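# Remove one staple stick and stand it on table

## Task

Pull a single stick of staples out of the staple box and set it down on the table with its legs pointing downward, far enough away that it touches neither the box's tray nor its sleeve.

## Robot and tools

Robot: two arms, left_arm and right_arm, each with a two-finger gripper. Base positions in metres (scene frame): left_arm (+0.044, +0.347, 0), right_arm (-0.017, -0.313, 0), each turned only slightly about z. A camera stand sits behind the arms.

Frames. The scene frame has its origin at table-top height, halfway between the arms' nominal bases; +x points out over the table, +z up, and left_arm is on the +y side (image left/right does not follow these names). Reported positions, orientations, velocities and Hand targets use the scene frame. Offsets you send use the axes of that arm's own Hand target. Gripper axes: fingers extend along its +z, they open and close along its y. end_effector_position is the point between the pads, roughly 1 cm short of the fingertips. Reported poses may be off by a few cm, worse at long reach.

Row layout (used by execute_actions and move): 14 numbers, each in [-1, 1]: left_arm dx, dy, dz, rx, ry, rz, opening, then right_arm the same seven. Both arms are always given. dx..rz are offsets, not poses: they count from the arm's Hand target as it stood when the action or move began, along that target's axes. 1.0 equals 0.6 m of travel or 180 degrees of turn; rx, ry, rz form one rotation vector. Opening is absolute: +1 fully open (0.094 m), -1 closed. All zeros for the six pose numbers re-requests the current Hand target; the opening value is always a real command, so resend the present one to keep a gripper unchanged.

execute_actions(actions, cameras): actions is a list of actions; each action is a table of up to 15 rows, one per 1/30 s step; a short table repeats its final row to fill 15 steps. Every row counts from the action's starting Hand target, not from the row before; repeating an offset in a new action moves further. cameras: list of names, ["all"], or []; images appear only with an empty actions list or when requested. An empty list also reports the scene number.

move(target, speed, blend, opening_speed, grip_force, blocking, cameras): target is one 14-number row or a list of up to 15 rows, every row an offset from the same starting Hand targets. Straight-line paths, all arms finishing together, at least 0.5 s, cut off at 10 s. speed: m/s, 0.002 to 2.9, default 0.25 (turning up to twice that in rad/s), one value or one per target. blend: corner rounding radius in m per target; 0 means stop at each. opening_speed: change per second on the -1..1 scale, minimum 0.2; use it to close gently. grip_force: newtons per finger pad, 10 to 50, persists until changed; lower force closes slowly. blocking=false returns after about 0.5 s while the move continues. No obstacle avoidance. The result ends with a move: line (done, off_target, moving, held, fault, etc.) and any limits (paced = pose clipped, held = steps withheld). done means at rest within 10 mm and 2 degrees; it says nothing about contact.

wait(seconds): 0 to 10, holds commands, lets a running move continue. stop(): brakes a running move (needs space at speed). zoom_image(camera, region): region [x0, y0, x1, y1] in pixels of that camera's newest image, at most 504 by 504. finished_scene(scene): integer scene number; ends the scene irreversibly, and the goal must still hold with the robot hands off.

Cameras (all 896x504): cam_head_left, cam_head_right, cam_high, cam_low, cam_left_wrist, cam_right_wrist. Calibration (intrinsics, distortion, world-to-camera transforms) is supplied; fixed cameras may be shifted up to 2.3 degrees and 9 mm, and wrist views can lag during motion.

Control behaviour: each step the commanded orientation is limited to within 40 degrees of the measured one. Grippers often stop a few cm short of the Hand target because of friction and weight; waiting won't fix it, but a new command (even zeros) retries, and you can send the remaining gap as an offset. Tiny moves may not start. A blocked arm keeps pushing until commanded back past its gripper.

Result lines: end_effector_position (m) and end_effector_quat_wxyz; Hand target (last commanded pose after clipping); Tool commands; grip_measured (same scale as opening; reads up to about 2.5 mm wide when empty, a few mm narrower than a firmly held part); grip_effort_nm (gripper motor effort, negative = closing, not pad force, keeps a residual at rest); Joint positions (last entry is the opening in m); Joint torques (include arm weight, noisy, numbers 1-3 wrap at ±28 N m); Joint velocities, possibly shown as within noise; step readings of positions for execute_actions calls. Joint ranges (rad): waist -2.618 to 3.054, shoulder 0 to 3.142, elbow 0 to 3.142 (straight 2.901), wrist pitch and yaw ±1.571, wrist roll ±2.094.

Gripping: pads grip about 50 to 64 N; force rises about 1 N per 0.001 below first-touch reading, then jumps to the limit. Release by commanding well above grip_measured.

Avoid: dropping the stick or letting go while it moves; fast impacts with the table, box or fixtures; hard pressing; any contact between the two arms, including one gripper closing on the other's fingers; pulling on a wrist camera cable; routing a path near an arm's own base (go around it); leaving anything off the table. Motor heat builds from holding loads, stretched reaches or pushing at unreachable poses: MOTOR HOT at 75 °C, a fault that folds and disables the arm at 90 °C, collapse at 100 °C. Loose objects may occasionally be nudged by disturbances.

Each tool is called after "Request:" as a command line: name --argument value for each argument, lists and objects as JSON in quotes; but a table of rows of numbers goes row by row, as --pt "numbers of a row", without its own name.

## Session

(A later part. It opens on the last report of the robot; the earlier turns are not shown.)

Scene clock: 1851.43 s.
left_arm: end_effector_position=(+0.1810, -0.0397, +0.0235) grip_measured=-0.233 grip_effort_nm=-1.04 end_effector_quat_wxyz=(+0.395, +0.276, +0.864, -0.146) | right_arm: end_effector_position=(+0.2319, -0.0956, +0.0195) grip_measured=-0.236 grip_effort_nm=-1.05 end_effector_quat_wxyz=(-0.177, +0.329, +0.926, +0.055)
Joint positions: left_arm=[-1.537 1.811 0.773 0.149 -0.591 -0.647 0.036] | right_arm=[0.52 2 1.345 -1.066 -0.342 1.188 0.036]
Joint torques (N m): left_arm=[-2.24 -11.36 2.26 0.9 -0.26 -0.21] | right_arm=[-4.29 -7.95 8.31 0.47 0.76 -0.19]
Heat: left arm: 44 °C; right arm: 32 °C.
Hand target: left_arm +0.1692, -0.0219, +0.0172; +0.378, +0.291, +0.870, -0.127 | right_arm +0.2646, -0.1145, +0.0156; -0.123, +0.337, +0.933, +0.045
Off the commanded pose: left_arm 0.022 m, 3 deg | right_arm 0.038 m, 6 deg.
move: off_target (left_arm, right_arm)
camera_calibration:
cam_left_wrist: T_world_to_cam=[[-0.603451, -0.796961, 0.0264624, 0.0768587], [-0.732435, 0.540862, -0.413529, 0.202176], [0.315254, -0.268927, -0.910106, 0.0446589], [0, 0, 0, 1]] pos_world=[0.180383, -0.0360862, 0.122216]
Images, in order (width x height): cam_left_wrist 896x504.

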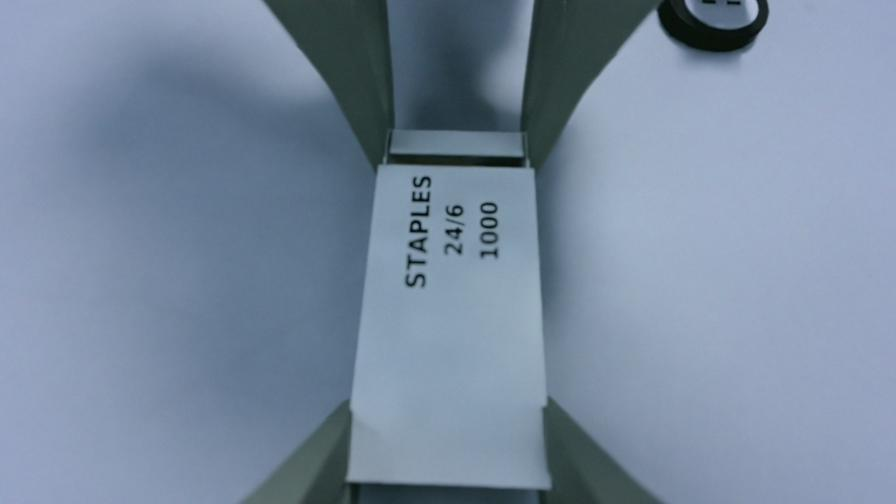

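Request:
move --pt "-0.0171 0 0.0183 0 0 0 -0.5 0.0515 -0.0014 0.0138 0 0 0 -0.5" --pt "-0.0171 0 0.0183 0 0 0 -0.5 0.0515 -0.0014 0.0138 0 0 0 0.0" --speed 0.06 --opening_speed 0.6 --cameras '["cam_left_wrist"]'

Scene clock: 1869.63 s.
left_arm: end_effector_position=(+0.1814, -0.0386, +0.0214) grip_measured=-0.233 grip_effort_nm=-1.04 end_effector_quat_wxyz=(+0.390, +0.282, +0.865, -0.144) | right_arm: end_effector_position=(+0.2304, -0.0934, +0.0166) grip_measured=-0.003 grip_effort_nm=0.14 end_effector_quat_wxyz=(-0.153, +0.335, +0.929, +0.041)
Joint positions: left_arm=[-1.531 1.811 0.773 0.141 -0.577 -0.638 0.036] | right_arm=[0.553 1.988 1.329 -1.039 -0.293 1.239 0.047]
Joint torques (N m): left_arm=[0.4 -8.96 5.35 1.08 -0.19 0] | right_arm=[0.54 -9.96 4.38 0.72 0.24 0.12]
Heat: left arm: 46 °C; right arm: 32 °C.
Hand target: left_arm +0.1813, -0.0309, +0.0172; +0.378, +0.291, +0.870, -0.127 | right_arm +0.2393, -0.0947, +0.0155; -0.123, +0.337, +0.933, +0.045
Off the commanded pose: left_arm 0.009 m, 3 deg | right_arm 0.009 m, 4 deg.
move: off_target (left_arm, right_arm); target 2's new opening was sent with right_arm's hand 0.011 m and 4 deg from that target
camera_calibration:
cam_left_wrist: T_world_to_cam=[[-0.609944, -0.792156, 0.0213882, 0.0795355], [-0.730858, 0.551904, -0.401558, 0.200802], [0.306292, -0.26056, -0.915584, 0.0449839], [0, 0, 0, 1]] pos_world=[0.181491, -0.0360977, 0.120119]
Images, in order (width x height): cam_left_wrist 896x504.

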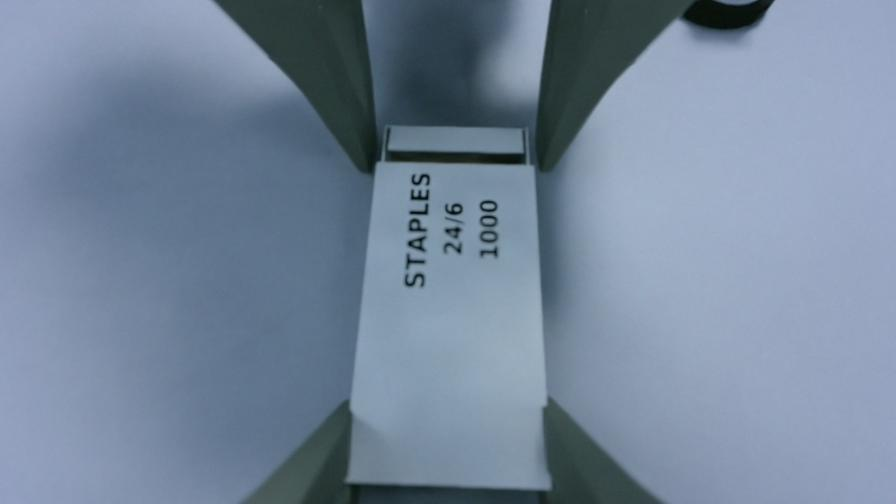

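Request:
move --target '[0,0,0,0,0,0,-0.5,-0.0129,0.0,-0.0035,-0.0029,0,0.0107,0.0]' --speed 0.05 --cameras '["cam_left_wrist"]'

Scene clock: 1873.83 s.
left_arm: end_effector_position=(+0.1814, -0.0386, +0.0214) grip_measured=-0.233 grip_effort_nm=-1.04 end_effector_quat_wxyz=(+0.390, +0.282, +0.865, -0.144) | right_arm: end_effector_position=(+0.2332, -0.0947, +0.0165) grip_measured=-0.003 grip_effort_nm=0.14 end_effector_quat_wxyz=(-0.152, +0.343, +0.926, +0.043)
Joint positions: left_arm=[-1.531 1.811 0.773 0.141 -0.577 -0.638 0.036] | right_arm=[0.545 1.988 1.329 -1.035 -0.293 1.248 0.047]
Joint torques (N m): left_arm=[0.38 -9.13 5.23 1.07 -0.15 0.04] | right_arm=[-1.02 -9.87 4.53 0.71 0.26 0.13]
Heat: left arm: 46 °C; right arm: 33 °C.
Hand target: left_arm +0.1813, -0.0309, +0.0172; +0.378, +0.291, +0.870, -0.127 | right_arm +0.2455, -0.0998, +0.0156; -0.122, +0.353, +0.927, +0.047
Off the commanded pose: left_arm 0.009 m, 3 deg | right_arm 0.013 m, 4 deg.
move: off_target (left_arm, right_arm)
camera_calibration:
cam_left_wrist: T_world_to_cam=[[-0.609944, -0.792156, 0.0213882, 0.0795355], [-0.730858, 0.551904, -0.401558, 0.200802], [0.306292, -0.26056, -0.915584, 0.0449839], [0, 0, 0, 1]] pos_world=[0.181491, -0.0360977, 0.120119]
Images, in order (width x height): cam_left_wrist 896x504.

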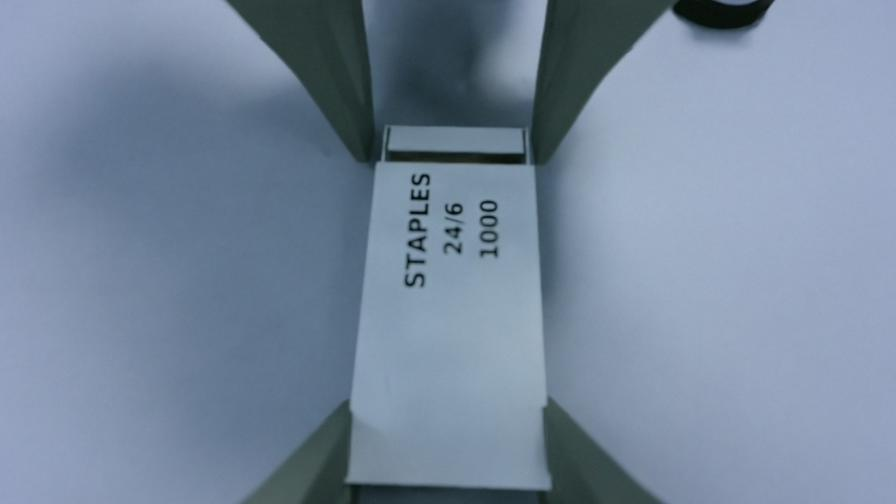

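Request:
move --pt "0 0 0 0 0 0 -0.5 -0.0035 0.0 -0.001 -0.001 0 0.0035 0.0" --pt "0 0 0 0 0 0 -0.5 0.0075 0.0 0.002 -0.001 0 0.0035 0.0" --speed 0.05 --cameras '["cam_left_wrist"]'

Scene clock: 1877.77 s.
left_arm: end_effector_position=(+0.1814, -0.0386, +0.0214) grip_measured=-0.233 grip_effort_nm=-1.04 end_effector_quat_wxyz=(+0.390, +0.282, +0.865, -0.144) | right_arm: end_effector_position=(+0.2349, -0.0951, +0.0167) grip_measured=-0.003 grip_effort_nm=0.13 end_effector_quat_wxyz=(-0.149, +0.356, +0.921, +0.045)
Joint positions: left_arm=[-1.531 1.811 0.773 0.141 -0.577 -0.638 0.036] | right_arm=[0.542 1.981 1.322 -1.023 -0.293 1.274 0.047]
Joint torques (N m): left_arm=[0.49 -9.06 5.33 1.08 -0.17 0.04] | right_arm=[0.58 -9.88 4.33 0.71 0.23 0.12]
Heat: left arm: 46 °C; right arm: 34 °C.
Hand target: left_arm +0.1813, -0.0309, +0.0172; +0.378, +0.291, +0.870, -0.127 | right_arm +0.2421, -0.0967, +0.0157; -0.122, +0.358, +0.925, +0.048
Off the commanded pose: left_arm 0.009 m, 3 deg | right_arm 0.007 m, 3 deg.
move: off_target (left_arm, right_arm)
camera_calibration:
cam_left_wrist: T_world_to_cam=[[-0.609944, -0.792156, 0.0213882, 0.0795355], [-0.730858, 0.551904, -0.401558, 0.200802], [0.306292, -0.26056, -0.915584, 0.0449839], [0, 0, 0, 1]] pos_world=[0.181491, -0.0360977, 0.120119]
Images, in order (width x height): cam_left_wrist 896x504.

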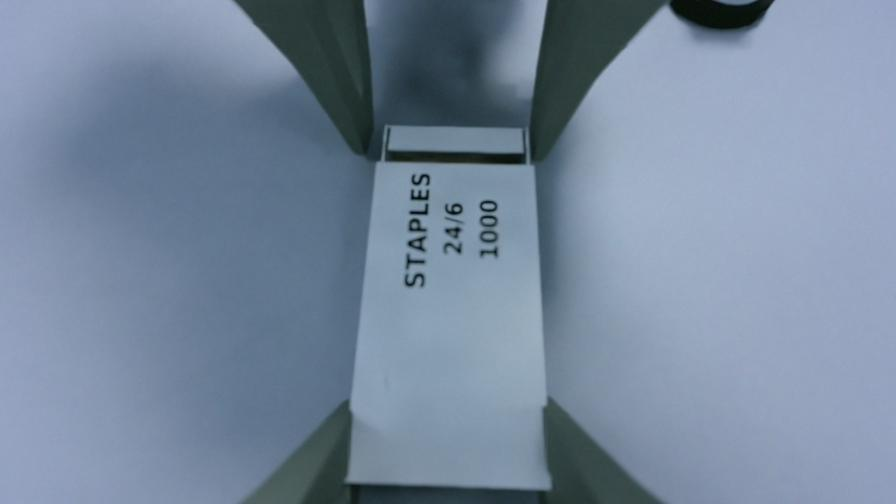

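Request:
move --target '[0,0,0,0,0,0,-0.5,0,0,0,0,0,0,-0.5]' --speed 0.05 --opening_speed 0.3 --cameras '["cam_left_wrist"]'

Request:
zoom_image --camera "cam_left_wrist" --region '[330, 90, 590, 210]'

Scene clock: 1882.57 s.
left_arm: end_effector_position=(+0.1834, -0.0369, +0.0212) grip_measured=-0.233 grip_effort_nm=-1.04 end_effector_quat_wxyz=(+0.391, +0.280, +0.866, -0.140) | right_arm: end_effector_position=(+0.2368, -0.0935, +0.0164) grip_measured=-0.251 grip_effort_nm=-1.05 end_effector_quat_wxyz=(-0.146, +0.355, +0.922, +0.049)
Joint positions: left_arm=[-1.527 1.811 0.773 0.137 -0.582 -0.638 0.036] | right_arm=[0.544 1.981 1.322 -1.012 -0.292 1.276 0.035]
Joint torques (N m): left_arm=[0.03 -9.05 5.3 1.1 -0.12 0.08] | right_arm=[0.49 -9.94 4.34 0.62 0.21 0.11]
Heat: left arm: 46 °C; right arm: 34 °C.
Hand target: left_arm +0.1812, -0.0309, +0.0172; +0.378, +0.291, +0.870, -0.127 | right_arm +0.2421, -0.0966, +0.0157; -0.122, +0.358, +0.925, +0.048
Off the commanded pose: left_arm 0.007 m, 2 deg | right_arm 0.006 m, 3 deg.
move: off_target (right_arm)
camera_calibration:
cam_left_wrist: T_world_to_cam=[[-0.604484, -0.796477, 0.0149608, 0.0810758], [-0.73309, 0.548831, -0.401701, 0.201548], [0.311734, -0.253789, -0.915649, 0.0438675], [0, 0, 0, 1]] pos_world=[0.183087, -0.0349079, 0.119916]
Images, in order (width x height): cam_left_wrist 896x504.

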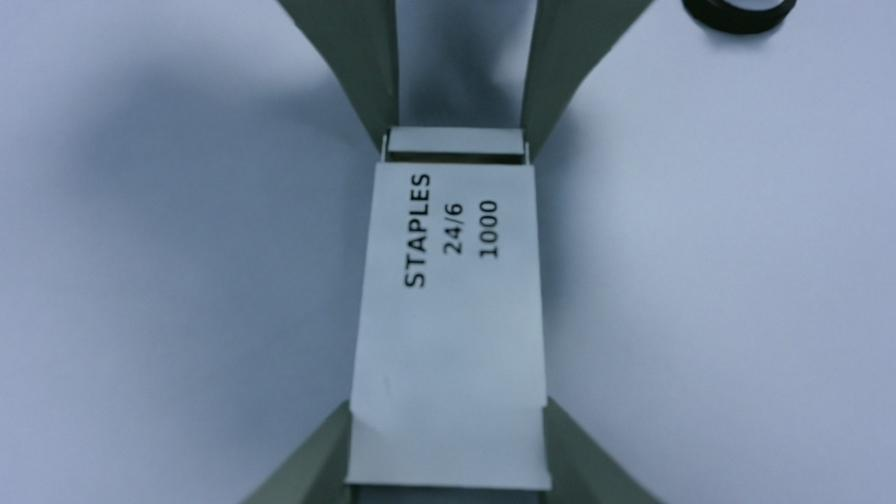

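Scaled by 1.938 from the camera's 896x504 image, which has a finer 1280x720 frame.

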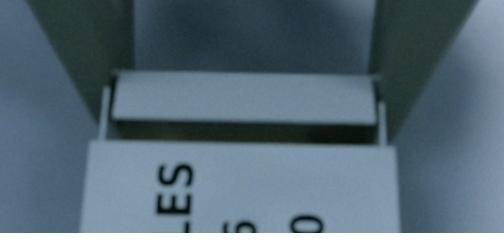

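Request:
move --pt "0 0 0 0 0 0 -0.5 0 0 0 0 0 0 -0.05" --pt "0 0 0 0 0 0 -0.5 -0.0140 0 -0.0036 0.0036 0 -0.0134 -0.05" --pt "0 0 0 0 0 0 -0.5 -0.003 0 -0.0006 0.0036 0 -0.0134 -0.05" --speed 0.05 --opening_speed 0.6 --cameras '["cam_left_wrist"]'

Scene clock: 1892.20 s.
left_arm: end_effector_position=(+0.1834, -0.0369, +0.0212) grip_measured=-0.233 grip_effort_nm=-1.04 end_effector_quat_wxyz=(+0.391, +0.280, +0.865, -0.139) | right_arm: end_effector_position=(+0.2382, -0.0957, +0.0162) grip_measured=-0.053 grip_effort_nm=0.13 end_effector_quat_wxyz=(-0.142, +0.336, +0.930, +0.051)
Joint positions: left_arm=[-1.527 1.811 0.773 0.137 -0.582 -0.637 0.036] | right_arm=[0.539 1.981 1.322 -1.013 -0.286 1.228 0.044]
Joint torques (N m): left_arm=[0.05 -9.02 5.31 1.15 -0.13 0.05] | right_arm=[0.61 -8.99 5.59 0.46 0.2 0.11]
Heat: left arm: 45 °C; right arm: 34 °C.
Hand target: left_arm +0.1813, -0.0309, +0.0172; +0.378, +0.291, +0.870, -0.127 | right_arm +0.2435, -0.0979, +0.0155; -0.123, +0.338, +0.932, +0.045
Off the commanded pose: left_arm 0.007 m, 2 deg | right_arm 0.006 m, 2 deg.
move: done
camera_calibration:
cam_left_wrist: T_world_to_cam=[[-0.604834, -0.796222, 0.0143672, 0.0812192], [-0.732711, 0.549341, -0.401695, 0.201496], [0.311946, -0.253486, -0.915661, 0.0438406], [0, 0, 0, 1]] pos_world=[0.183086, -0.0349083, 0.119916]
Images, in order (width x height): cam_left_wrist 896x504.

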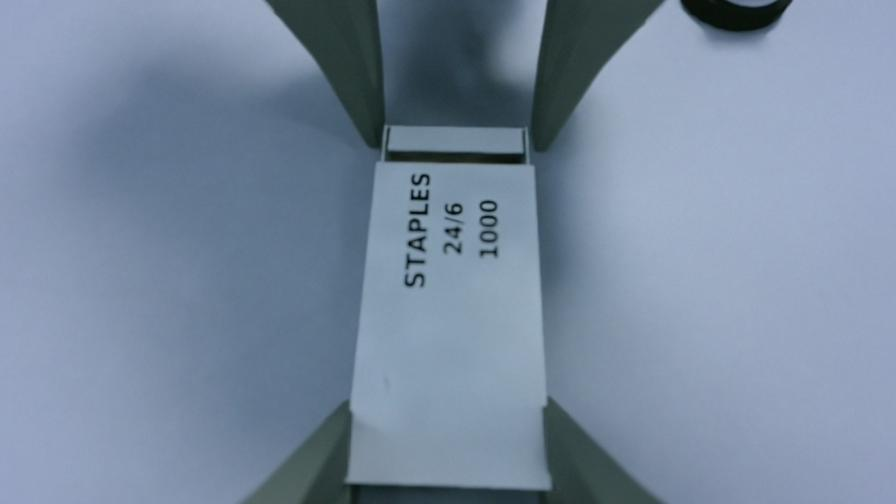

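Request:
move --target '[0,0,0,0,0,0,-0.5,0,0,0,0,0,0,-0.5]' --speed 0.05 --opening_speed 0.3 --cameras '["cam_left_wrist"]'

Request:
zoom_image --camera "cam_left_wrist" --region '[330, 90, 590, 210]'

Scene clock: 1896.90 s.
left_arm: end_effector_position=(+0.1855, -0.0341, +0.0204) grip_measured=-0.233 grip_effort_nm=-1.04 end_effector_quat_wxyz=(+0.392, +0.279, +0.866, -0.133) | right_arm: end_effector_position=(+0.2401, -0.0949, +0.0159) grip_measured=-0.497 grip_effort_nm=-0.19 end_effector_quat_wxyz=(-0.139, +0.336, +0.930, +0.054)
Joint positions: left_arm=[-1.524 1.811 0.773 0.126 -0.59 -0.637 0.036] | right_arm=[0.539 1.981 1.322 -1.004 -0.285 1.229 0.024]
Joint torques (N m): left_arm=[-0.12 -9.13 5.3 1.19 -0.03 0.04] | right_arm=[0.64 -8.99 5.56 0.37 0.18 0.11]
Heat: left arm: 45 °C; right arm: 34 °C.
Hand target: left_arm +0.1813, -0.0309, +0.0172; +0.378, +0.291, +0.870, -0.127 | right_arm +0.2435, -0.0979, +0.0155; -0.123, +0.338, +0.932, +0.045
Off the commanded pose: left_arm 0.006 m, 2 deg | right_arm 0.004 m, 2 deg.
move: done
camera_calibration:
cam_left_wrist: T_world_to_cam=[[-0.598649, -0.801005, 0.00326526, 0.0835561], [-0.735194, 0.547836, -0.399206, 0.20153], [0.317977, -0.241385, -0.916855, 0.0424642], [0, 0, 0, 1]] pos_world=[0.184681, -0.0332262, 0.119113]
Images, in order (width x height): cam_left_wrist 896x504.

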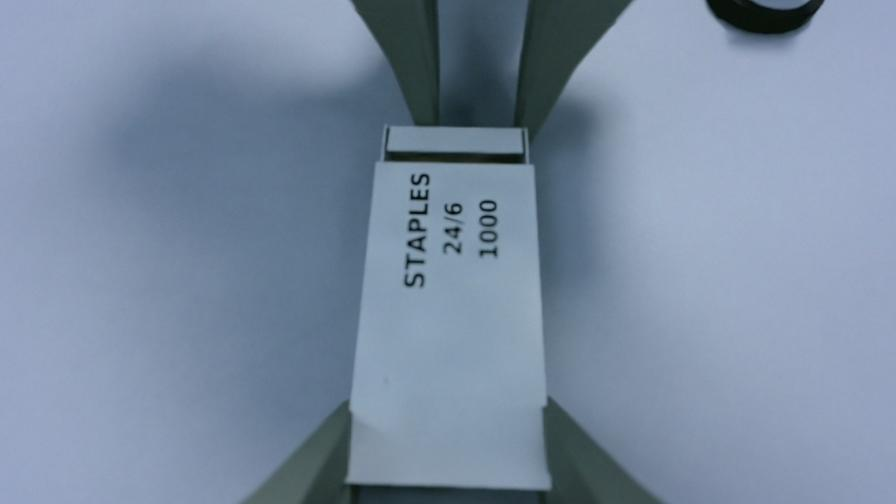

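Scaled by 1.938 from the camera's 896x504 image, which has a finer 1280x720 frame.

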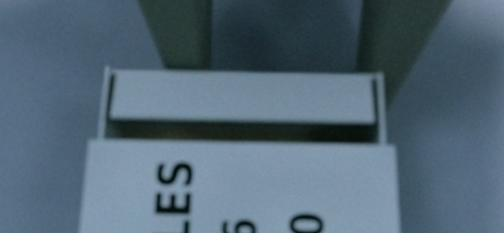

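Request:
move --pt "0 0 0 0 0 0 -0.5 0 0 0 0 0 0 0.02" --pt "0 0 0 0 0 0 -0.5 0.029 0 0.0078 0 0 0 0.02" --speed 0.05 --opening_speed 0.8 --cameras '["cam_left_wrist"]'

Scene clock: 1913.27 s.
left_arm: end_effector_position=(+0.1855, -0.0341, +0.0204) grip_measured=-0.233 grip_effort_nm=-1.04 end_effector_quat_wxyz=(+0.392, +0.280, +0.866, -0.132) | right_arm: end_effector_position=(+0.2303, -0.0857, +0.0167) grip_measured=+0.017 grip_effort_nm=0.13 end_effector_quat_wxyz=(-0.134, +0.338, +0.931, +0.047)
Joint positions: left_arm=[-1.524 1.811 0.773 0.126 -0.59 -0.635 0.036] | right_arm=[0.584 1.968 1.31 -0.997 -0.272 1.28 0.048]
Joint torques (N m): left_arm=[-0.14 -9.05 5.27 1.2 0 0.04] | right_arm=[1.01 -9.58 4.11 0.56 0.04 0.1]
Heat: left arm: 45 °C; right arm: 34 °C.
Hand target: left_arm +0.1813, -0.0309, +0.0172; +0.378, +0.291, +0.870, -0.126 | right_arm +0.2297, -0.0863, +0.0156; -0.123, +0.338, +0.932, +0.045
Off the commanded pose: left_arm 0.006 m, 2 deg | right_arm 0.001 m, 1 deg.
move: done
camera_calibration:
cam_left_wrist: T_world_to_cam=[[-0.59964, -0.800268, 0.00182522, 0.0837938], [-0.734197, 0.549224, -0.399133, 0.201364], [0.318411, -0.240676, -0.916891, 0.0424193], [0, 0, 0, 1]] pos_world=[0.18458, -0.0333271, 0.119112]
Images, in order (width x height): cam_left_wrist 896x504.

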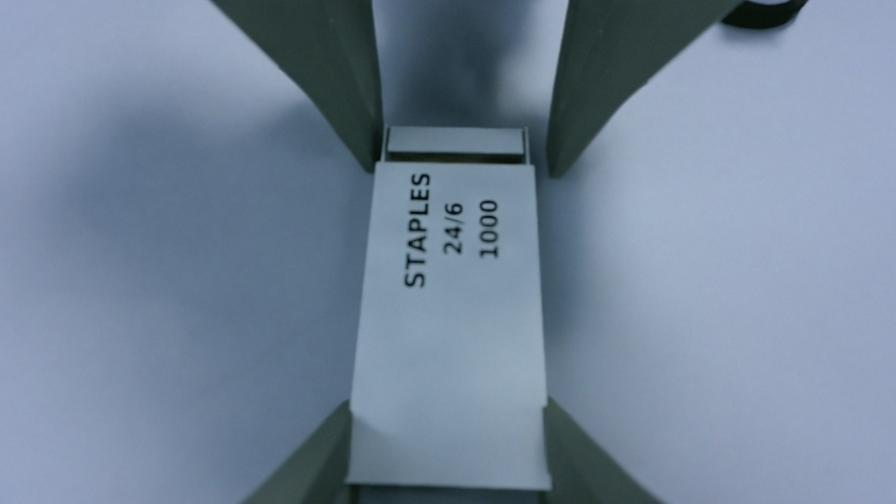

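Request:
move --target '[0,0,0,0,0,0,-0.5,0,0,0,0,0,0,-0.5]' --speed 0.05 --opening_speed 0.3

Request:
move --target '[0.0171,0,-0.0183,0,0,0,-0.5,-0.1046,0.0028,-0.0281,0,0,0,-0.5]' --speed 0.08 --cameras '["cam_left_wrist"]'

Scene clock: 1920.30 s.
left_arm: end_effector_position=(+0.1855, -0.0341, +0.0204) grip_measured=-0.233 grip_effort_nm=-1.04 end_effector_quat_wxyz=(+0.392, +0.280, +0.866, -0.132) | right_arm: end_effector_position=(+0.2328, -0.0834, +0.0164) grip_measured=-0.236 grip_effort_nm=-1.05 end_effector_quat_wxyz=(-0.130, +0.337, +0.931, +0.052)
Joint positions: left_arm=[-1.524 1.811 0.773 0.126 -0.59 -0.635 0.036] | right_arm=[0.586 1.968 1.31 -0.983 -0.272 1.281 0.036]
Joint torques (N m): left_arm=[-0.16 -9.2 5.41 1.21 -0.02 0.07] | right_arm=[0.87 -9.59 4.07 0.4 0.04 0.09]
Heat: left arm: 45 °C; right arm: 33 °C.
Hand target: left_arm +0.1813, -0.0309, +0.0172; +0.378, +0.291, +0.870, -0.126 | right_arm +0.2298, -0.0864, +0.0156; -0.122, +0.338, +0.932, +0.045
Off the commanded pose: left_arm 0.006 m, 2 deg | right_arm 0.004 m, 1 deg.
move: done

Scene clock: 1921.70 s.
left_arm: end_effector_position=(+0.1852, -0.0440, +0.0289) grip_measured=-0.233 grip_effort_nm=-1.04 end_effector_quat_wxyz=(+0.404, +0.267, +0.861, -0.157) | right_arm: end_effector_position=(+0.2379, -0.1007, +0.0233) grip_measured=-0.236 grip_effort_nm=-1.05 end_effector_quat_wxyz=(-0.198, +0.331, +0.921, +0.058)
Joint positions: left_arm=[-1.53 1.811 0.773 0.183 -0.598 -0.643 0.036] | right_arm=[0.481 2.03 1.391 -1.12 -0.372 1.148 0.036]
Joint torques (N m): left_arm=[-2.76 -11.29 2.14 0.65 -0.17 -0.21] | right_arm=[-5.41 -8.18 8.55 0.63 1.1 -0.23]
Heat: left arm: 45 °C; right arm: 33 °C.
Hand target: left_arm +0.1692, -0.0219, +0.0172; +0.378, +0.291, +0.870, -0.127 | right_arm +0.2806, -0.1267, +0.0156; -0.123, +0.338, +0.932, +0.045
Off the commanded pose: left_arm 0.030 m, 5 deg | right_arm 0.051 m, 9 deg.
move: off_target (left_arm, right_arm)
camera_calibration:
cam_left_wrist: T_world_to_cam=[[-0.596597, -0.801239, 0.045695, 0.0737898], [-0.732934, 0.520774, -0.437724, 0.209642], [0.326925, -0.294636, -0.897947, 0.0434543], [0, 0, 0, 1]] pos_world=[0.18347, -0.0372493, 0.127413]
Images, in order (width x height): cam_left_wrist 896x504.

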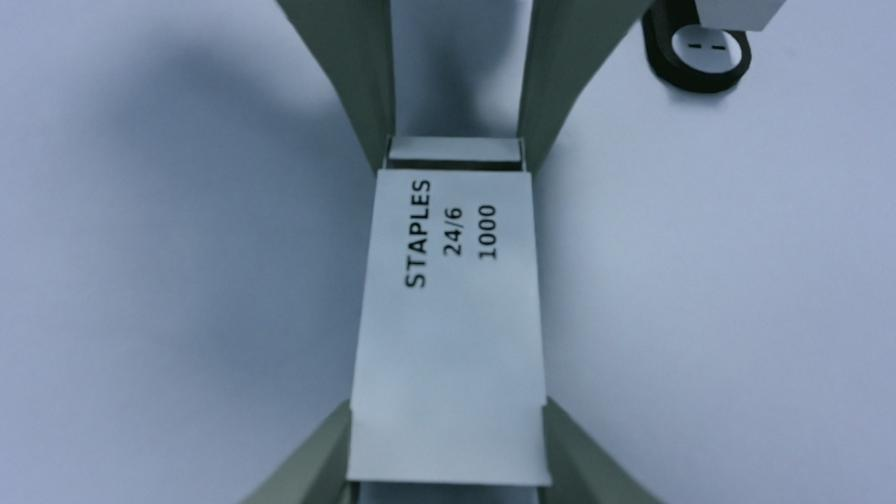

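Request:
move --target '[0.0269, 0, -0.0092, 0, 0, 0, -0.5, -0.0437, 0.001, 0.0021, 0, 0, 0, -0.5]' --speed 0.05 --cameras '["cam_left_wrist"]'

Scene clock: 1962.93 s.
left_arm: end_effector_position=(+0.1806, -0.0450, +0.0316) grip_measured=-0.234 grip_effort_nm=-1.04 end_effector_quat_wxyz=(+0.420, +0.254, +0.854, -0.173) | right_arm: end_effector_position=(+0.2352, -0.1042, +0.0255) grip_measured=-0.237 grip_effort_nm=-1.05 end_effector_quat_wxyz=(-0.239, +0.328, +0.912, +0.058)
Joint positions: left_arm=[-1.554 1.811 0.74 0.257 -0.63 -0.661 0.036] | right_arm=[0.448 2.077 1.438 -1.199 -0.425 1.092 0.036]
Joint torques (N m): left_arm=[-3.74 -11.38 0.8 0.2 -0.07 -0.38] | right_arm=[-7.82 -8.5 9.22 1.07 1.6 -0.2]
Heat: left arm: 49 °C; right arm: 32 °C.
Hand target: left_arm +0.1572, -0.0128, +0.0092; +0.378, +0.291, +0.870, -0.127 | right_arm +0.3001, -0.1423, +0.0075; -0.123, +0.338, +0.932, +0.045
Off the commanded pose: left_arm 0.046 m, 8 deg | right_arm 0.077 m, 14 deg.
move: off_target (left_arm, right_arm)
camera_calibration:
cam_left_wrist: T_world_to_cam=[[-0.590455, -0.803688, 0.0738204, 0.0680756], [-0.728872, 0.491732, -0.476387, 0.207131], [0.346566, -0.335091, -0.876131, 0.0410379], [0, 0, 0, 1]] pos_world=[0.176945, -0.03339, 0.129604]
Images, in order (width x height): cam_left_wrist 896x504.

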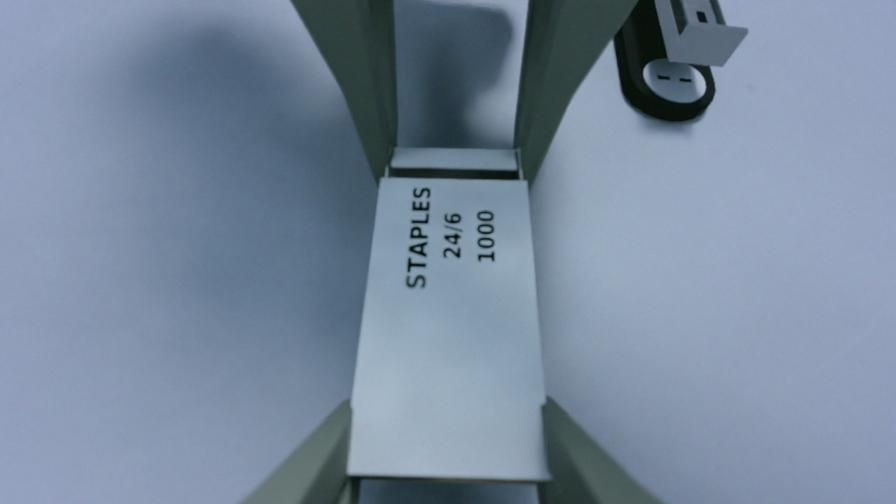

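Request:
zoom_image --camera "cam_left_wrist" --region '[340, 110, 580, 245]'

Scaled by 2.100 from the camera's 896x504 image, which has a finer 1280x720 frame.

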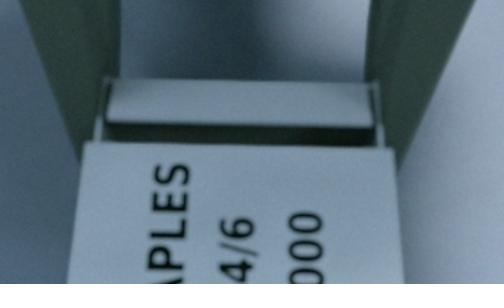

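Request:
move --pt "0 0 0 0 0 0 -0.5 0.0483 0 0.0129 0 0 0 -0.5" --pt "0 0 0 0 0.04 0 -0.5 0.0483 0 0.0129 0 -0.06 0 -0.5" --speed 0.08 --cameras '["cam_left_wrist"]'

Scene clock: 2013.33 s.
left_arm: end_effector_position=(+0.1730, -0.0382, +0.0265) grip_measured=-0.234 grip_effort_nm=-1.04 end_effector_quat_wxyz=(+0.375, +0.265, +0.875, -0.153) | right_arm: end_effector_position=(+0.2284, -0.0932, +0.0167) grip_measured=-0.237 grip_effort_nm=-1.05 end_effector_quat_wxyz=(-0.168, +0.330, +0.928, +0.037)
Joint positions: left_arm=[-1.548 1.785 0.789 0.076 -0.567 -0.708 0.036] | right_arm=[0.549 2.008 1.351 -1.071 -0.31 1.219 0.036]
Joint torques (N m): left_arm=[-0.85 -10.61 4.29 -0.11 0.37 -0.14] | right_arm=[-2.81 -11.26 5.15 1.25 1.95 0.16]
Heat: left arm: 50 °C; right arm: 35 °C.
Hand target: left_arm +0.1571, -0.0129, +0.0092; +0.323, +0.298, +0.892, -0.108 | right_arm +0.2771, -0.1231, +0.0076; -0.034, +0.341, +0.940, +0.013
Off the commanded pose: left_arm 0.035 m, 9 deg | right_arm 0.058 m, 16 deg.
move: off_target (left_arm, right_arm)
camera_calibration:
cam_left_wrist: T_world_to_cam=[[-0.589557, -0.805363, 0.0617515, 0.0694885], [-0.760103, 0.52731, -0.37972, 0.200077], [0.273251, -0.270804, -0.923038, 0.0578078], [0, 0, 0, 1]] pos_world=[0.17725, -0.0338843, 0.125041]
Images, in order (width x height): cam_left_wrist 896x504.

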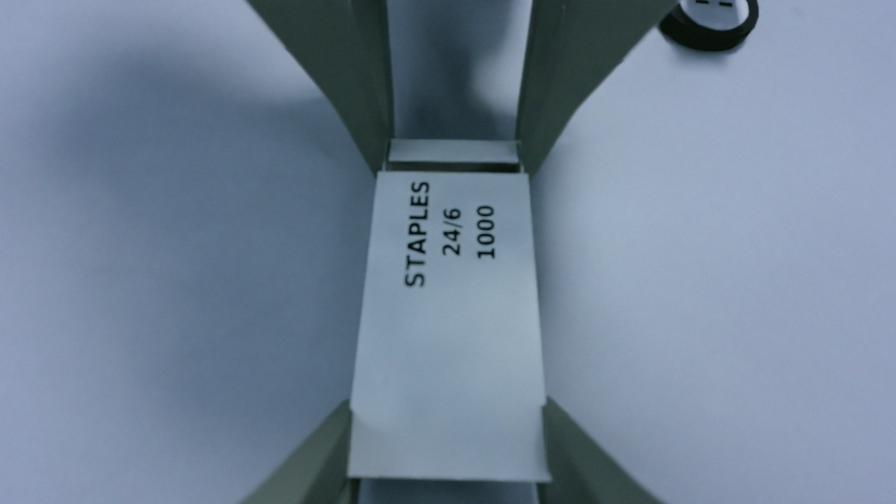

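Request:
move --pt "0 0 0 0 0.03 0 -0.5 -0.016 0 -0.004 0 -0.06 0 -0.5" --pt "0 0 0 0 0.03 0 -0.5 -0.016 0 -0.004 0.012 -0.06 -0.04 -0.5" --pt "0 0 0 0 0.03 0 -0.5 -0.016 0 -0.004 -0.012 -0.06 0.04 -0.5" --pt "0 0 0 0 0.03 0 -0.5 -0.016 0 -0.004 0 -0.06 0 -0.5" --speed 0.1 --blend '[0.01, 0.01, 0.01, 0]' --cameras '["cam_left_wrist"]'

Scene clock: 2022.53 s.
left_arm: end_effector_position=(+0.1768, -0.0393, +0.0291) grip_measured=-0.234 grip_effort_nm=-1.04 end_effector_quat_wxyz=(+0.342, +0.280, +0.887, -0.135) | right_arm: end_effector_position=(+0.2317, -0.0951, +0.0158) grip_measured=-0.237 grip_effort_nm=-1.05 end_effector_quat_wxyz=(-0.078, +0.334, +0.939, +0.023)
Joint positions: left_arm=[-1.512 1.78 0.865 -0.064 -0.498 -0.69 0.036] | right_arm=[0.621 1.923 1.264 -0.961 -0.155 1.311 0.036]
Joint torques (N m): left_arm=[-1.24 -9.76 4.77 -0.13 0.53 -0.4] | right_arm=[-3.1 -7.9 7.15 1.04 2.23 -0.09]
Heat: left arm: 49 °C; right arm: 35 °C.
Hand target: left_arm +0.1572, -0.0129, +0.0092; +0.281, +0.303, +0.906, -0.094 | right_arm +0.2847, -0.1292, +0.0093; +0.054, +0.340, +0.939, -0.019
Off the commanded pose: left_arm 0.038 m, 9 deg | right_arm 0.063 m, 16 deg.
move: off_target (left_arm, right_arm)
camera_calibration:
cam_left_wrist: T_world_to_cam=[[-0.599978, -0.798895, 0.0423485, 0.0733454], [-0.769477, 0.561779, -0.303823, 0.205331], [0.218932, -0.214873, -0.951787, 0.0716307], [0, 0, 0, 1]] pos_world=[0.186321, -0.0413637, 0.127455]
Images, in order (width x height): cam_left_wrist 896x504.

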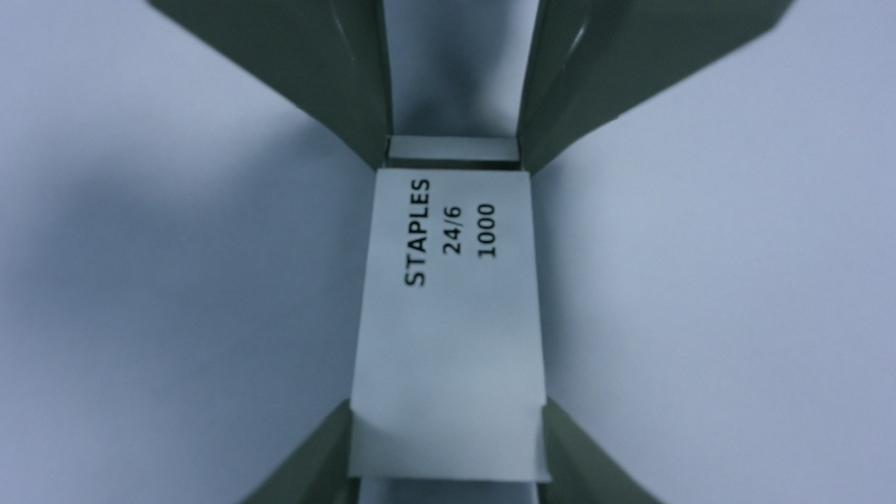

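Request:
zoom_image --camera "cam_left_wrist" --region '[370, 120, 450, 200]'

Request:
zoom_image --camera "cam_left_wrist" --region '[480, 120, 560, 200]'

Scaled by 6.300 from the camera's 896x504 image, which has a finer 1280x720 frame.

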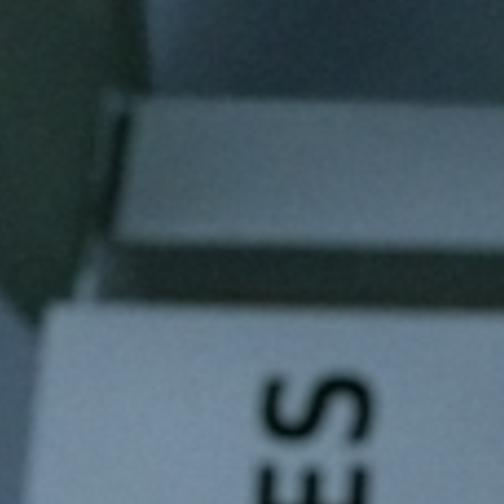

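Scaled by 6.300 from the camera's 896x504 image, which has a finer 1280x720 frame.

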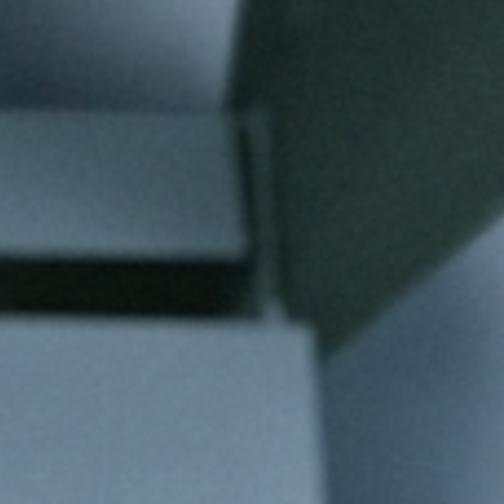

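Request:
move --target '[0, 0, 0, 0, 0, 0, -0.5, 0, 0, 0, 0, 0, 0, -0.5]' --grip_force '[20, 50]' --speed 0.05 --cameras '["cam_left_wrist"]'

Scene clock: 2056.20 s.
left_arm: end_effector_position=(+0.1767, -0.0393, +0.0291) grip_measured=-0.217 grip_effort_nm=-0.49 end_effector_quat_wxyz=(+0.342, +0.280, +0.887, -0.135) | right_arm: end_effector_position=(+0.2317, -0.0951, +0.0158) grip_measured=-0.237 grip_effort_nm=-1.05 end_effector_quat_wxyz=(-0.078, +0.333, +0.939, +0.024)
Joint positions: left_arm=[-1.512 1.78 0.865 -0.064 -0.497 -0.69 0.037] | right_arm=[0.621 1.923 1.264 -0.961 -0.155 1.309 0.036]
Joint torques (N m): left_arm=[-1.24 -9.78 4.75 -0.13 0.52 -0.39] | right_arm=[-3.08 -7.95 7.09 1.04 2.25 -0.07]
Heat: left arm: 46 °C; right arm: 36 °C.
Hand target: left_arm +0.1572, -0.0129, +0.0092; +0.281, +0.303, +0.906, -0.094 | right_arm +0.2847, -0.1292, +0.0093; +0.054, +0.340, +0.939, -0.019
Off the commanded pose: left_arm 0.038 m, 9 deg | right_arm 0.063 m, 16 deg.
grip_force (N): 20, 50
move: off_target (left_arm, right_arm)
camera_calibration:
cam_left_wrist: T_world_to_cam=[[-0.60008, -0.79878, 0.043052, 0.0732849], [-0.769624, 0.561826, -0.303366, 0.205272], [0.218135, -0.215178, -0.951901, 0.0716863], [0, 0, 0, 1]] pos_world=[0.186322, -0.0413633, 0.127356]
Images, in order (width x height): cam_left_wrist 896x504.

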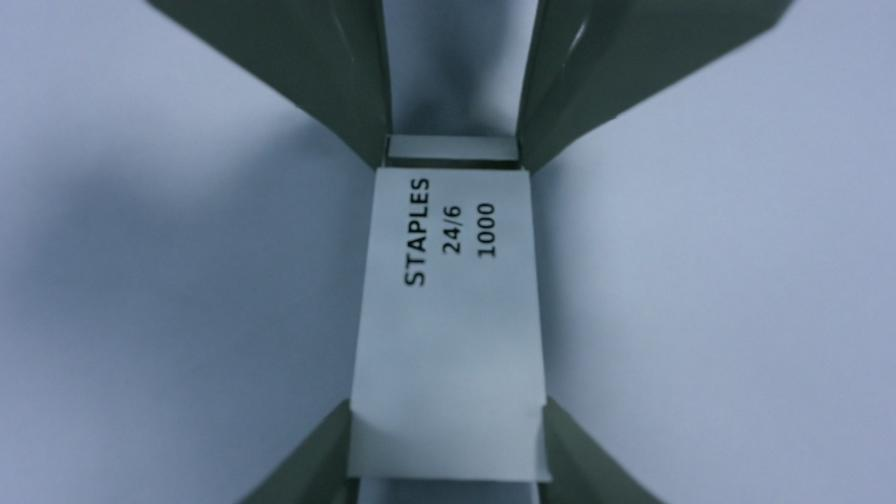

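Request:
move --target '[0, 0, 0, 0, 0.06, 0, -0.5, -0.02, 0, 0.01, 0, -0.11, 0, -0.5]' --grip_force '[40, 50]' --speed 0.1 --cameras '["cam_left_wrist"]'

Scene clock: 2116.57 s.
left_arm: end_effector_position=(+0.1779, -0.0399, +0.0355) grip_measured=-0.226 grip_effort_nm=-0.85 end_effector_quat_wxyz=(+0.279, +0.281, +0.910, -0.120) | right_arm: end_effector_position=(+0.2330, -0.0960, +0.0165) grip_measured=-0.237 grip_effort_nm=-1.05 end_effector_quat_wxyz=(+0.022, +0.325, +0.945, -0.023)
Joint positions: left_arm=[-1.462 1.783 0.99 -0.279 -0.382 -0.708 0.036] | right_arm=[0.734 1.898 1.242 -0.934 0.061 1.409 0.036]
Joint torques (N m): left_arm=[0.34 -7.12 7.76 -0.51 0.95 -0.05] | right_arm=[-1.1 -6.56 3.29 1.68 3.25 0.19]
Heat: left arm: 45 °C; right arm: 41 °C.
Hand target: left_arm +0.1572, -0.0128, +0.0090; +0.194, +0.310, +0.928, -0.065 | right_arm +0.2942, -0.1374, +0.0046; +0.215, +0.332, +0.915, -0.077
Off the commanded pose: left_arm 0.043 m, 12 deg | right_arm 0.075 m, 23 deg.
grip_force (N): 40, 50
move: off_target (left_arm, right_arm)
camera_calibration:
cam_left_wrist: T_world_to_cam=[[-0.591283, -0.804402, 0.0576388, 0.0709301], [-0.799585, 0.575425, -0.171901, 0.209721], [0.105111, -0.147729, -0.983427, 0.101292], [0, 0, 0, 1]] pos_world=[0.198983, -0.0486587, 0.131576]
Images, in order (width x height): cam_left_wrist 896x504.

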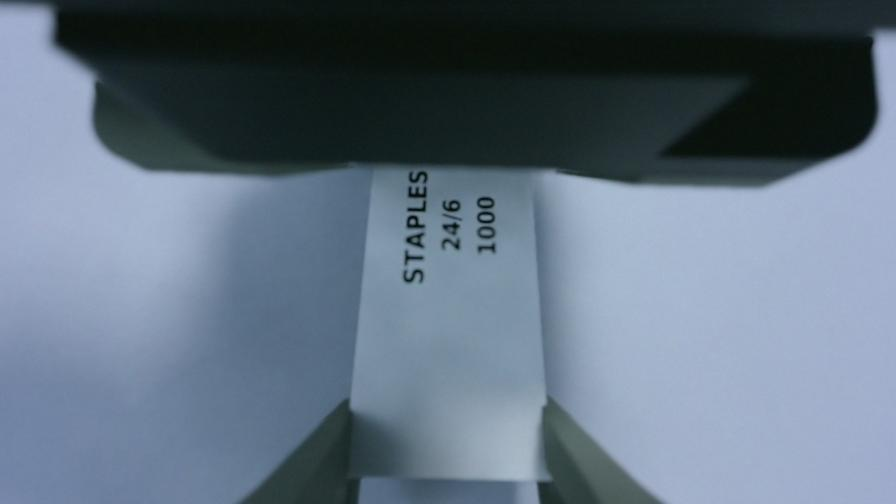

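Request:
move --target '[-0.0514, 0, 0.0077, 0, -0.13, 0, -0.5, 0.077, -0.011, -0.0604, 0, 0.23, 0, -0.5]' --grip_force '[50, 50]' --speed 0.1 --cameras '["cam_left_wrist", "cam_low"]'

Scene clock: 2130.57 s.
left_arm: end_effector_position=(+0.1818, -0.0401, +0.0283) grip_measured=-0.235 grip_effort_nm=-1.04 end_effector_quat_wxyz=(+0.374, +0.285, +0.870, -0.149) | right_arm: end_effector_position=(+0.2329, -0.0964, +0.0170) grip_measured=-0.238 grip_effort_nm=-1.05 end_effector_quat_wxyz=(-0.140, +0.335, +0.930, +0.054)
Joint positions: left_arm=[-1.514 1.783 0.796 0.085 -0.534 -0.634 0.036] | right_arm=[0.545 1.957 1.291 -0.998 -0.288 1.233 0.036]
Joint torques (N m): left_arm=[-1.18 -6.89 3.62 1.67 -0.67 0.02] | right_arm=[-2.17 -7.5 7.58 0.23 0.24 -0.16]
Heat: left arm: 44 °C; right arm: 45 °C.
Hand target: left_arm +0.1812, -0.0309, +0.0172; +0.378, +0.291, +0.870, -0.126 | right_arm +0.2459, -0.1056, +0.0166; -0.123, +0.338, +0.932, +0.045
Off the commanded pose: left_arm 0.015 m, 3 deg | right_arm 0.016 m, 2 deg.
move: off_target (left_arm, right_arm)
camera_calibration:
cam_left_wrist: T_world_to_cam=[[-0.618186, -0.785115, 0.0379461, 0.0797154], [-0.736908, 0.562078, -0.375547, 0.205547], [0.273519, -0.260121, -0.926026, 0.0570897], [0, 0, 0, 1]] pos_world=[0.185133, -0.0380975, 0.127034]
Images, in order (width x height): cam_low 896x504, cam_left_wrist 896x504.

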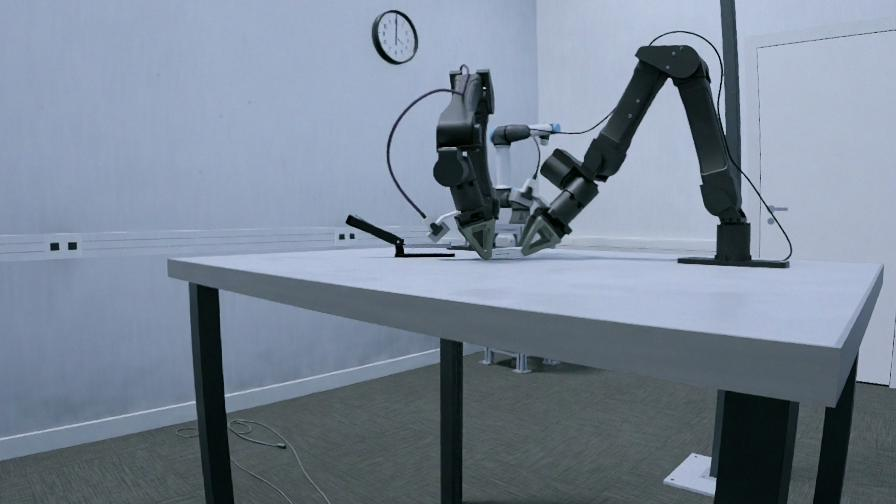

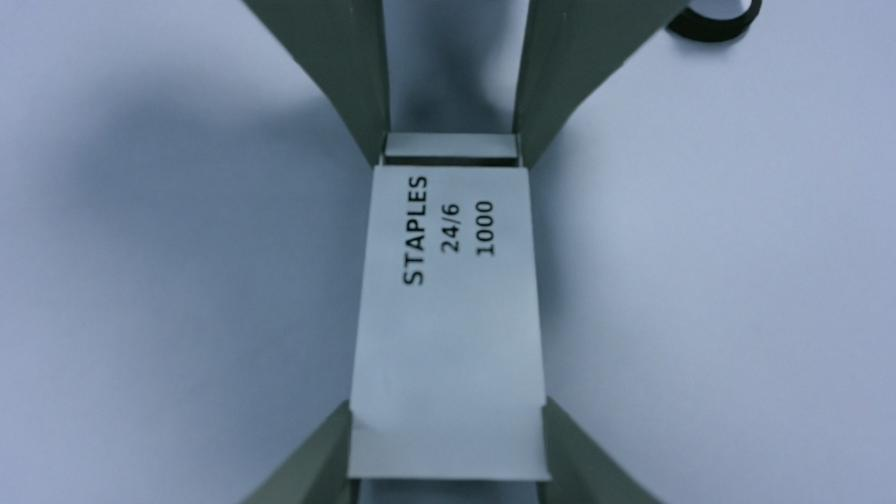

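Request:
move --pt "-0.0732 0 -0.0683 0 0 0 -0.5 0.026 0 -0.0967 0 0 0 -0.5" --pt "-0.0732 0 -0.0683 0 -0.14 0 -0.5 0.026 0 -0.0967 0 0 0 -0.5" --speed 0.1 --cameras '["cam_left_wrist", "cam_low"]'

Scene clock: 2188.97 s.
left_arm: end_effector_position=(+0.1797, -0.0336, +0.0744) grip_measured=-0.235 grip_effort_nm=-1.04 end_effector_quat_wxyz=(+0.537, +0.262, +0.777, -0.195) | right_arm: end_effector_position=(+0.2301, -0.0930, +0.0676) grip_measured=-0.238 grip_effort_nm=-1.05 end_effector_quat_wxyz=(-0.165, +0.334, +0.927, +0.051)
Joint positions: left_arm=[-1.619 1.756 0.562 0.664 -0.816 -0.426 0.036] | right_arm=[0.54 1.928 1.451 -1.226 -0.322 1.222 0.036]
Joint torques (N m): left_arm=[-1.28 -5.89 3.7 2.64 -0.86 0.33] | right_arm=[-1.65 -10.85 7.57 0.2 0.53 -0.04]
Heat: left arm: 42 °C; right arm: 33 °C.
Hand target: left_arm +0.1812, -0.0309, +0.0774; +0.559, +0.256, +0.766, -0.187 | right_arm +0.2459, -0.1056, +0.0768; -0.123, +0.338, +0.932, +0.045
Off the commanded pose: left_arm 0.004 m, 3 deg | right_arm 0.022 m, 5 deg.
move: off_target (left_arm, right_arm)
camera_calibration:
cam_left_wrist: T_world_to_cam=[[-0.62513, -0.780471, 0.00883373, 0.0853717], [-0.562107, 0.442318, -0.69885, 0.20624], [0.541525, -0.441837, -0.715214, 0.0320628], [0, 0, 0, 1]] pos_world=[0.151935, -0.0104271, 0.166309]
Images, in order (width x height): cam_low 896x504, cam_left_wrist 896x504.

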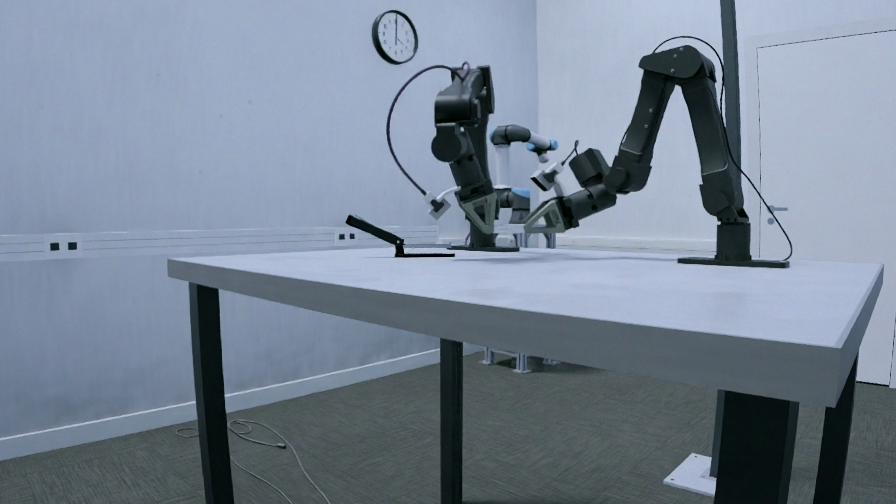

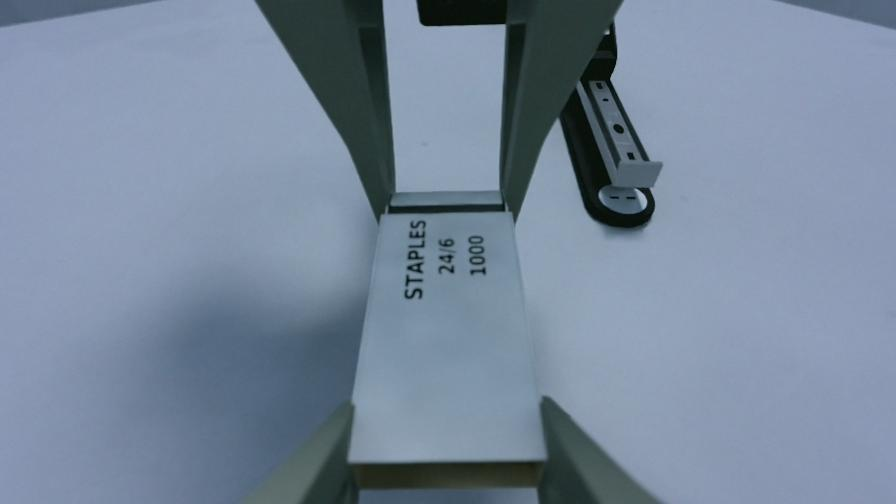

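Request:
move --pt "0 0 0 0 0 0 -0.5 0.025 0 0.0065 0 0 0 -0.5" --pt "0 0 0 0 0 0 -0.5 0.025 0 0.0065 0 0 0 0.1" --pt "0 0 0 0 0 0 -0.5 0.025 0 -0.14 0 0 0 0.1" --speed 0.15

Scene clock: 2254.67 s.
left_arm: end_effector_position=(+0.1810, -0.0333, +0.0818) grip_measured=-0.235 grip_effort_nm=-1.04 end_effector_quat_wxyz=(+0.553, +0.258, +0.768, -0.192) | right_arm: end_effector_position=(+0.2495, -0.1079, +0.1550) grip_measured=+0.097 grip_effort_nm=0.13 end_effector_quat_wxyz=(-0.131, +0.340, +0.930, +0.045)
Joint positions: left_arm=[-1.626 1.756 0.559 0.702 -0.849 -0.395 0.036] | right_arm=[0.504 1.909 1.79 -1.555 -0.258 1.203 0.052]
Joint torques (N m): left_arm=[-0.57 -5.57 3.79 2.36 -0.46 0.05] | right_arm=[-0.2 -8.95 7.65 0.11 -0.01 -0.08]
Heat: left arm: 41 °C; right arm: 35 °C.
Hand target: left_arm +0.1811, -0.0310, +0.0774; +0.559, +0.256, +0.766, -0.187 | right_arm +0.2513, -0.1103, +0.1617; -0.123, +0.338, +0.932, +0.045
Off the commanded pose: left_arm 0.005 m, 1 deg | right_arm 0.007 m, 1 deg.
joint sent to its limit (right arm) — joint 4 (wrist pitch), lower limit. The joint targets still meet the commanded pose.
move: done; target 2's new opening was sent with right_arm's hand 0.008 m and 3 deg from that target


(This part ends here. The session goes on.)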